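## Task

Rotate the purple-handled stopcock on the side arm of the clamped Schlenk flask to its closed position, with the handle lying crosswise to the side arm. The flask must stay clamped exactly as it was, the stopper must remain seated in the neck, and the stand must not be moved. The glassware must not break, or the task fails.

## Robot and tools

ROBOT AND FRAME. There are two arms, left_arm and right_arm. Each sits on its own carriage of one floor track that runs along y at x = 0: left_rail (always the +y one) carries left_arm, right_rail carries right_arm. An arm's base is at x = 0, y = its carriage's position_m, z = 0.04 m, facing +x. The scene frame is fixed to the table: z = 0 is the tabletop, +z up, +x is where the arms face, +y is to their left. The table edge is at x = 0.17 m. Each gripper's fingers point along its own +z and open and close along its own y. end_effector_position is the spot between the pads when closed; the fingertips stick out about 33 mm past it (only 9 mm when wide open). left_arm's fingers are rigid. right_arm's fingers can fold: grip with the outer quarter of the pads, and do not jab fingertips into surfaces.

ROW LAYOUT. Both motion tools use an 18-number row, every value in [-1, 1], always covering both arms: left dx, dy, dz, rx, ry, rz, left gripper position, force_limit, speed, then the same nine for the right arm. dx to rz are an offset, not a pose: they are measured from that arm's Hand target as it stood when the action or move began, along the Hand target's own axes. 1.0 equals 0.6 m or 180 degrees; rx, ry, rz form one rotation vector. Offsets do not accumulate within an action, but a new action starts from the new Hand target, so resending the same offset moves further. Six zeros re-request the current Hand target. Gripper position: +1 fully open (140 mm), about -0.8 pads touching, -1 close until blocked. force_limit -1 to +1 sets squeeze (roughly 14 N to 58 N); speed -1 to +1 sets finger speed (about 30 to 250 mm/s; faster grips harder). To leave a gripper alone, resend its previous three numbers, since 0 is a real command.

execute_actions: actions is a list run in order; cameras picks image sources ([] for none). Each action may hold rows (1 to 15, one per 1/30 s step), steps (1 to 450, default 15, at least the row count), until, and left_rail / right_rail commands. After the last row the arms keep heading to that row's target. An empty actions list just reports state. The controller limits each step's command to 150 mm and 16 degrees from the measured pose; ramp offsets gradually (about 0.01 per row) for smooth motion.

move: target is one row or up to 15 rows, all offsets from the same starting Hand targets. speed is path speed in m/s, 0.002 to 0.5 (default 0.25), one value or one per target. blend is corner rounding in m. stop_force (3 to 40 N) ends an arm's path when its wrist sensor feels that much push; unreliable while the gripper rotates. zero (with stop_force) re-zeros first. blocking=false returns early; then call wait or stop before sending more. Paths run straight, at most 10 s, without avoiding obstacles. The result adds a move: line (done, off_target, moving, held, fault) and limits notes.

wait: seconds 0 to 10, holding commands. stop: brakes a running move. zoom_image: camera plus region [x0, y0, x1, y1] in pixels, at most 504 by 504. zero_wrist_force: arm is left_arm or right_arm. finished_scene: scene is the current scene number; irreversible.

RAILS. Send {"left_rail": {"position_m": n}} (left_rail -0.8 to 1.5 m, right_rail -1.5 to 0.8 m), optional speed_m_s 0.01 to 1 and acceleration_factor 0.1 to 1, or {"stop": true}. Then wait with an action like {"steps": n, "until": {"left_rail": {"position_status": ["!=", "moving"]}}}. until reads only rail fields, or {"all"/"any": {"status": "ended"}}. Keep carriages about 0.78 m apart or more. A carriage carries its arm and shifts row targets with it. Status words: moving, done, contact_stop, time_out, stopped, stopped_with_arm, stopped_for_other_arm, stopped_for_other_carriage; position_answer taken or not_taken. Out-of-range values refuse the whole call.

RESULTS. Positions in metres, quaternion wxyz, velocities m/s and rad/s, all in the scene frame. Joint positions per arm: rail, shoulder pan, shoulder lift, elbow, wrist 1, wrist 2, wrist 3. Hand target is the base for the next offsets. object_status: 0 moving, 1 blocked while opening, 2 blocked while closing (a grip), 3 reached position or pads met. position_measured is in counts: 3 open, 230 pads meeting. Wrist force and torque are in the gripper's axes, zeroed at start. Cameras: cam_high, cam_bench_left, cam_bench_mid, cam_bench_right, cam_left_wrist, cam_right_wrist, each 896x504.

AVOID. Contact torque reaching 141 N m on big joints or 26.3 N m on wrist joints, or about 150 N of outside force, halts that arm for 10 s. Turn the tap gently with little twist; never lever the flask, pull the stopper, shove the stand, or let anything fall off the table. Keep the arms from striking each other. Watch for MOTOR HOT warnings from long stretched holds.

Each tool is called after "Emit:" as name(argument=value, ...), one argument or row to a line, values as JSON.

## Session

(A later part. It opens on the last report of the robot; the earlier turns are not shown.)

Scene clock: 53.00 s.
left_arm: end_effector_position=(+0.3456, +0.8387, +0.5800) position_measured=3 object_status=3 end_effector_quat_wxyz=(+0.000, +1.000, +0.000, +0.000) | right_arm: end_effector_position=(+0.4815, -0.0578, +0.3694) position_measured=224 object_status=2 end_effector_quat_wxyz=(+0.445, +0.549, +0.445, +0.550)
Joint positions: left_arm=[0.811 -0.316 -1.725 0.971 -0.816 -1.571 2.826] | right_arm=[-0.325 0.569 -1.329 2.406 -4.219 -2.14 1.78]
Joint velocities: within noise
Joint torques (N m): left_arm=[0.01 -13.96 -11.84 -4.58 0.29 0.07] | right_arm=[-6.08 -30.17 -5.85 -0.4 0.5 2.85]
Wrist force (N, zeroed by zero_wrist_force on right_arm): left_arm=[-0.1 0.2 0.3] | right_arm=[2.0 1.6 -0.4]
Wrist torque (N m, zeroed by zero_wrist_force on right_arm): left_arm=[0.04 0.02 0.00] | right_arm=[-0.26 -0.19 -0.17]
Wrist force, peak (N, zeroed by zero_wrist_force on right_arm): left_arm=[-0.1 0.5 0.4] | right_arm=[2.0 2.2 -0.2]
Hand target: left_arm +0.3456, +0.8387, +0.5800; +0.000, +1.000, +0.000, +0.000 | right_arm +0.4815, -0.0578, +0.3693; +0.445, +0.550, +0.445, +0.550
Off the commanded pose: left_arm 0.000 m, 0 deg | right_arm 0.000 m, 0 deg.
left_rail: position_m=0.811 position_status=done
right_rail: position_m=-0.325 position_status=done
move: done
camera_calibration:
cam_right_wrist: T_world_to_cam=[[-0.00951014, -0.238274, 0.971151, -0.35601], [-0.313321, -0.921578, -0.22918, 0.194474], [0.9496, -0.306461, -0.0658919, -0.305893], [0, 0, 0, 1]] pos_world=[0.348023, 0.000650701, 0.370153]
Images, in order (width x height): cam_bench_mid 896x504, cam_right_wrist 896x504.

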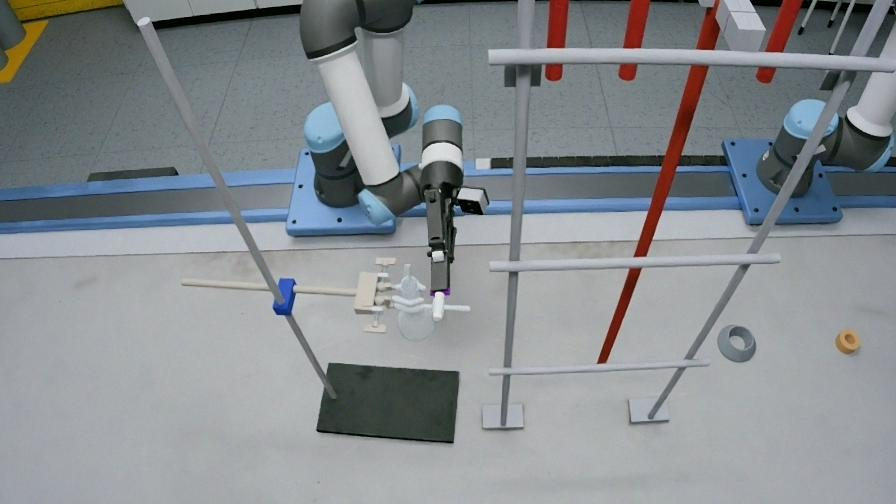

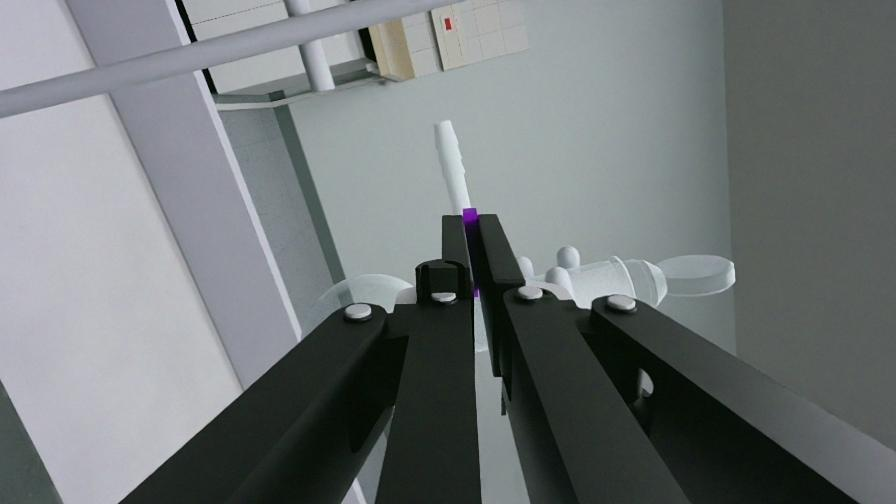

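Emit:
move(
  target=[0,0,0,0,0,0,1,1,1,0,0,0,0,0,0.2167,-1,-0.05,-1],
  speed=0.3,
  cameras=[],
)

Scene clock: 55.83 s.
left_arm: end_effector_position=(+0.3456, +0.8387, +0.5800) position_measured=3 object_status=3 end_effector_quat_wxyz=(+0.000, +1.000, +0.000, +0.000) | right_arm: end_effector_position=(+0.4815, -0.0578, +0.3693) position_measured=224 object_status=2 end_effector_quat_wxyz=(+0.236, +0.667, +0.236, +0.667)
Joint positions: left_arm=[0.811 -0.316 -1.725 0.971 -0.816 -1.571 2.826] | right_arm=[-0.325 0.569 -1.329 2.407 -4.219 -2.14 2.461]
Joint velocities: within noise
Joint torques (N m): left_arm=[0.49 -14.48 -12.32 -4.59 0.21 0.18] | right_arm=[-4.91 -28.39 -4.85 0.37 1.8 2.49]
Wrist force (N, zeroed by zero_wrist_force on right_arm): left_arm=[0.1 0.1 0.4] | right_arm=[4.5 2.4 0.0]
Wrist torque (N m, zeroed by zero_wrist_force on right_arm): left_arm=[0.03 -0.02 0.00] | right_arm=[-0.41 -0.40 -0.25]
Wrist force, peak (N, zeroed by zero_wrist_force on right_arm): left_arm=[-0.1 0.3 0.5] | right_arm=[4.5 2.4 0.0]
Hand target: left_arm +0.3456, +0.8387, +0.5800; +0.000, +1.000, +0.000, +0.000 | right_arm +0.4815, -0.0578, +0.3693; +0.236, +0.667, +0.236, +0.667
Off the commanded pose: left_arm 0.000 m, 0 deg | right_arm 0.000 m, 0 deg.
left_rail: position_m=0.811 position_status=done
right_rail: position_m=-0.325 position_status=done
move: done
No camera images: "cameras" was empty.

Emit:
move(
  target=[0,0,0,0,0,0,1,1,1,0.00075,0.0004,0,0,0,0.2167,-1,-0.05,-1],
  speed=0.3,
  cameras=["cam_right_wrist","cam_bench_mid"],
)

Emit:
zoom_image(
  camera="cam_right_wrist",
  region=[300, 120, 640, 380],
)

Emit:
zoom_image(
  camera="cam_bench_mid",
  region=[390, 240, 490, 330],
)

Scene clock: 59.27 s.
left_arm: end_effector_position=(+0.3456, +0.8387, +0.5800) position_measured=3 object_status=3 end_effector_quat_wxyz=(+0.000, +1.000, +0.000, +0.000) | right_arm: end_effector_position=(+0.4815, -0.0577, +0.3698) position_measured=224 object_status=2 end_effector_quat_wxyz=(+0.000, +0.707, +0.000, +0.707)
Joint positions: left_arm=[0.811 -0.316 -1.725 0.971 -0.816 -1.571 2.826] | right_arm=[-0.325 0.569 -1.33 2.406 -4.217 -2.14 3.142]
Joint velocities: within noise
Joint torques (N m): left_arm=[0.8 -13.71 -12.48 -4.55 0.29 0.14] | right_arm=[-2.01 -29.48 -6.2 -0.04 3.03 2.56]
Wrist force (N, zeroed by zero_wrist_force on right_arm): left_arm=[0.0 0.2 0.6] | right_arm=[4.4 2.7 -0.8]
Wrist torque (N m, zeroed by zero_wrist_force on right_arm): left_arm=[0.06 0.01 0.00] | right_arm=[-0.36 -0.38 -0.29]
Wrist force, peak (N, zeroed by zero_wrist_force on right_arm): left_arm=[0.1 0.4 0.6] | right_arm=[4.6 2.9 -0.3]
Hand target: left_arm +0.3456, +0.8387, +0.5800; +0.000, +1.000, +0.000, +0.000 | right_arm +0.4815, -0.0577, +0.3698; +0.000, +0.707, +0.000, +0.707
Off the commanded pose: left_arm 0.000 m, 0 deg | right_arm 0.000 m, 0 deg.
left_rail: position_m=0.811 position_status=done
right_rail: position_m=-0.325 position_status=done
move: done
camera_calibration:
cam_right_wrist: T_world_to_cam=[[-0.00936048, -0.999463, -0.0313993, -0.0296236], [-0.31328, 0.032751, -0.949096, 0.515974], [0.949615, 0.000952757, -0.313418, -0.196508], [0, 0, 0, 1]] pos_world=[0.347974, -0.0463191, 0.427189]
Images, in order (width x height): cam_bench_mid 896x504, cam_right_wrist 896x504.

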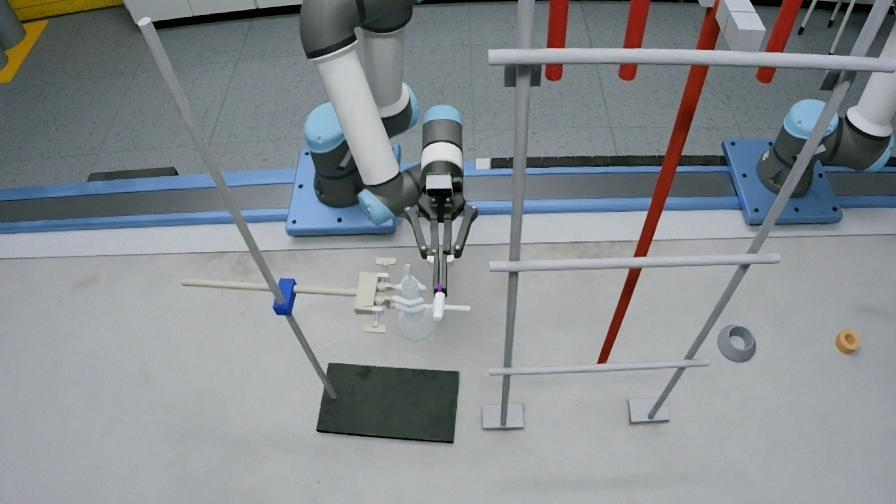

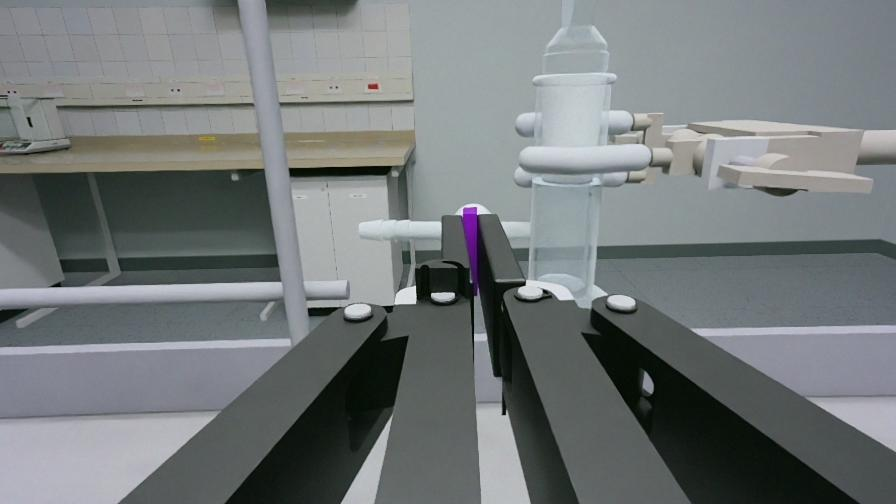

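Scaled by 1.482.

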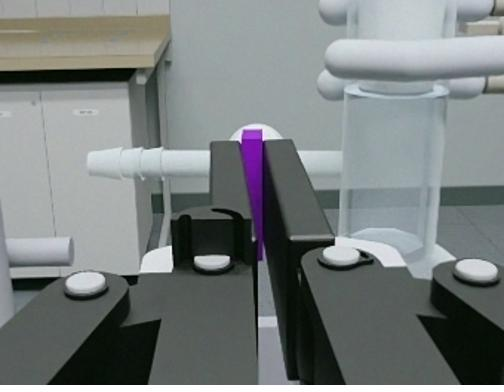

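Scaled by 5.040.

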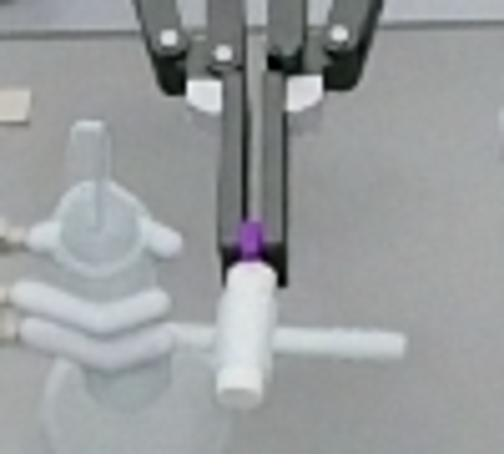

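Emit:
execute_actions(
  actions=[
    {"rows":[[0,0,0,0,0,0,1,1,1,0,0,0,0,0,0,-0.634,-1,-1]],"steps":20},
  ],
  cameras=[],
)

Emit:
move(
  target=[0,0,0,0,0,0,1,1,1,0,0,-0.12,0,0,0,-0.634,-1,-1],
  speed=0.12,
  cameras=["cam_right_wrist","cam_bench_mid"],
)

Emit:
zoom_image(
  camera="cam_right_wrist",
  region=[300, 100, 640, 360],
)

Emit:
zoom_image(
  camera="cam_bench_mid",
  region=[390, 240, 490, 330],
)

Scene clock: 63.03 s.
left_arm: end_effector_position=(+0.3456, +0.8387, +0.5800) position_measured=3 object_status=3 end_effector_quat_wxyz=(+0.000, +1.000, +0.000, +0.000) | right_arm: end_effector_position=(+0.4815, -0.0577, +0.3698) position_measured=209 object_status=3 end_effector_quat_wxyz=(+0.000, +0.707, +0.000, +0.707)
Joint positions: left_arm=[0.811 -0.316 -1.725 0.971 -0.816 -1.571 2.826] | right_arm=[-0.325 0.569 -1.33 2.406 -4.217 -2.14 3.142]
Joint velocities: within noise
Joint torques (N m): left_arm=[0.74 -14.19 -12.78 -4.52 0.3 0.16] | right_arm=[-7.48 -29.47 -12.66 -2.92 -0.49 1.83]
Wrist force (N, zeroed by zero_wrist_force on right_arm): left_arm=[-0.1 0.1 0.3] | right_arm=[1.4 -0.7 -0.5]
Wrist torque (N m, zeroed by zero_wrist_force on right_arm): left_arm=[0.01 0.03 0.00] | right_arm=[-0.06 -0.44 -0.15]
Wrist force, peak (N, zeroed by zero_wrist_force on right_arm): left_arm=[0.0 0.0 0.7] | right_arm=[4.7 2.7 -0.8]
Hand target: left_arm +0.3456, +0.8387, +0.5800; +0.000, +1.000, +0.000, +0.000 | right_arm +0.4815, -0.0577, +0.3698; +0.000, +0.707, +0.000, +0.707
Off the commanded pose: left_arm 0.000 m, 0 deg | right_arm 0.000 m, 0 deg.
left_rail: position_m=0.811 position_status=done
right_rail: position_m=-0.325 position_status=done
No camera images: "cameras" was empty.

Scene clock: 64.23 s.
left_arm: end_effector_position=(+0.3456, +0.8387, +0.5800) position_measured=3 object_status=3 end_effector_quat_wxyz=(+0.000, +1.000, +0.000, +0.000) | right_arm: end_effector_position=(+0.4096, -0.0577, +0.3698) position_measured=209 object_status=3 end_effector_quat_wxyz=(+0.000, +0.707, +0.000, +0.707)
Joint positions: left_arm=[0.811 -0.316 -1.725 0.971 -0.816 -1.571 2.826] | right_arm=[-0.325 0.731 -1.391 2.497 -4.247 -2.302 3.142]
Joint velocities: within noise
Joint torques (N m): left_arm=[1.01 -14.68 -12.21 -4.65 0.16 0.14] | right_arm=[9.93 -26.43 -6.17 -2.87 -1.58 -0.05]
Wrist force (N, zeroed by zero_wrist_force on right_arm): left_arm=[0.0 0.1 0.3] | right_arm=[1.5 -1.0 -0.5]
Wrist torque (N m, zeroed by zero_wrist_force on right_arm): left_arm=[0.02 0.01 0.00] | right_arm=[-0.13 -0.48 -0.15]
Wrist force, peak (N, zeroed by zero_wrist_force on right_arm): left_arm=[0.0 0.0 0.6] | right_arm=[1.8 -1.2 -1.4]
Hand target: left_arm +0.3456, +0.8387, +0.5800; +0.000, +1.000, +0.000, +0.000 | right_arm +0.4095, -0.0577, +0.3698; +0.000, +0.707, +0.000, +0.707
Off the commanded pose: left_arm 0.000 m, 0 deg | right_arm 0.000 m, 0 deg.
left_rail: position_m=0.811 position_status=done
right_rail: position_m=-0.325 position_status=done
move: done
camera_calibration:
cam_right_wrist: T_world_to_cam=[[-0.00940903, -0.999457, -0.031591, -0.0302503], [-0.313306, 0.0329483, -0.94908, 0.493463], [0.949605, 0.000967749, -0.313446, -0.128214], [0, 0, 0, 1]] pos_world=[0.276074, -0.0463685, 0.427192]
Images, in order (width x height): cam_bench_mid 896x504, cam_right_wrist 896x504.

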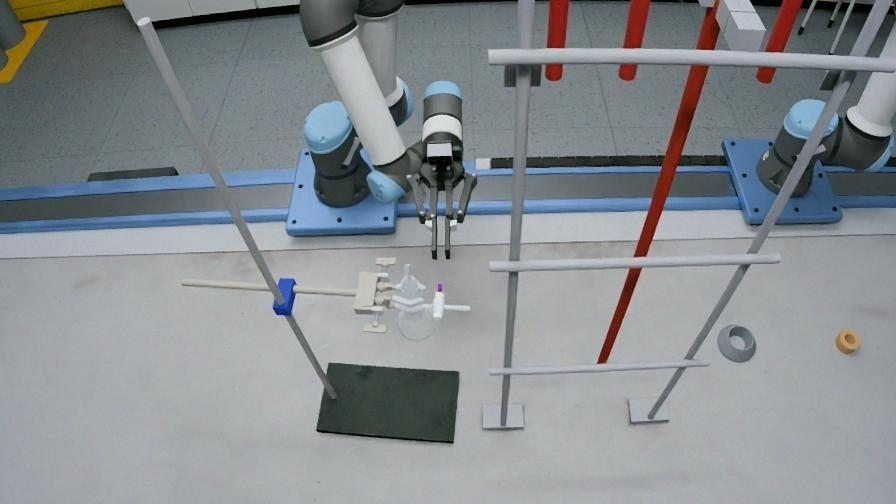

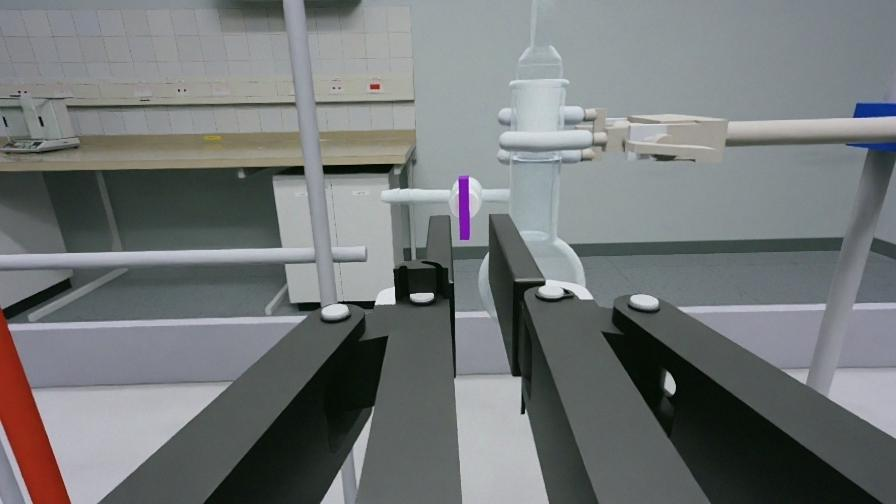

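Scaled by 1.482.

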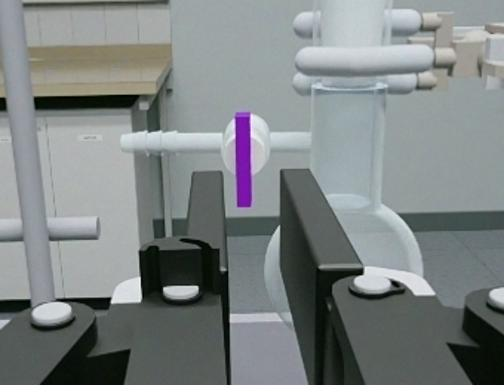

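Scaled by 5.040.

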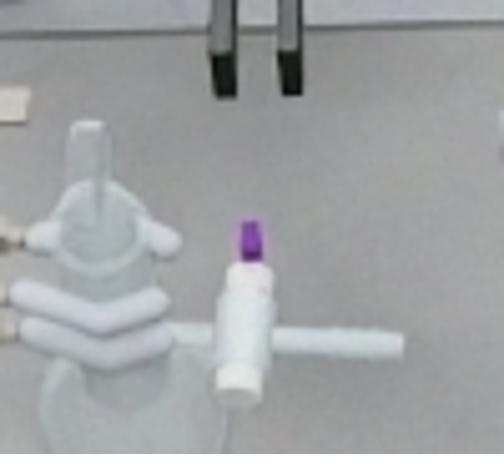

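Emit:
finished_scene(
  scene=1,
)

The scene is finished: the task was done.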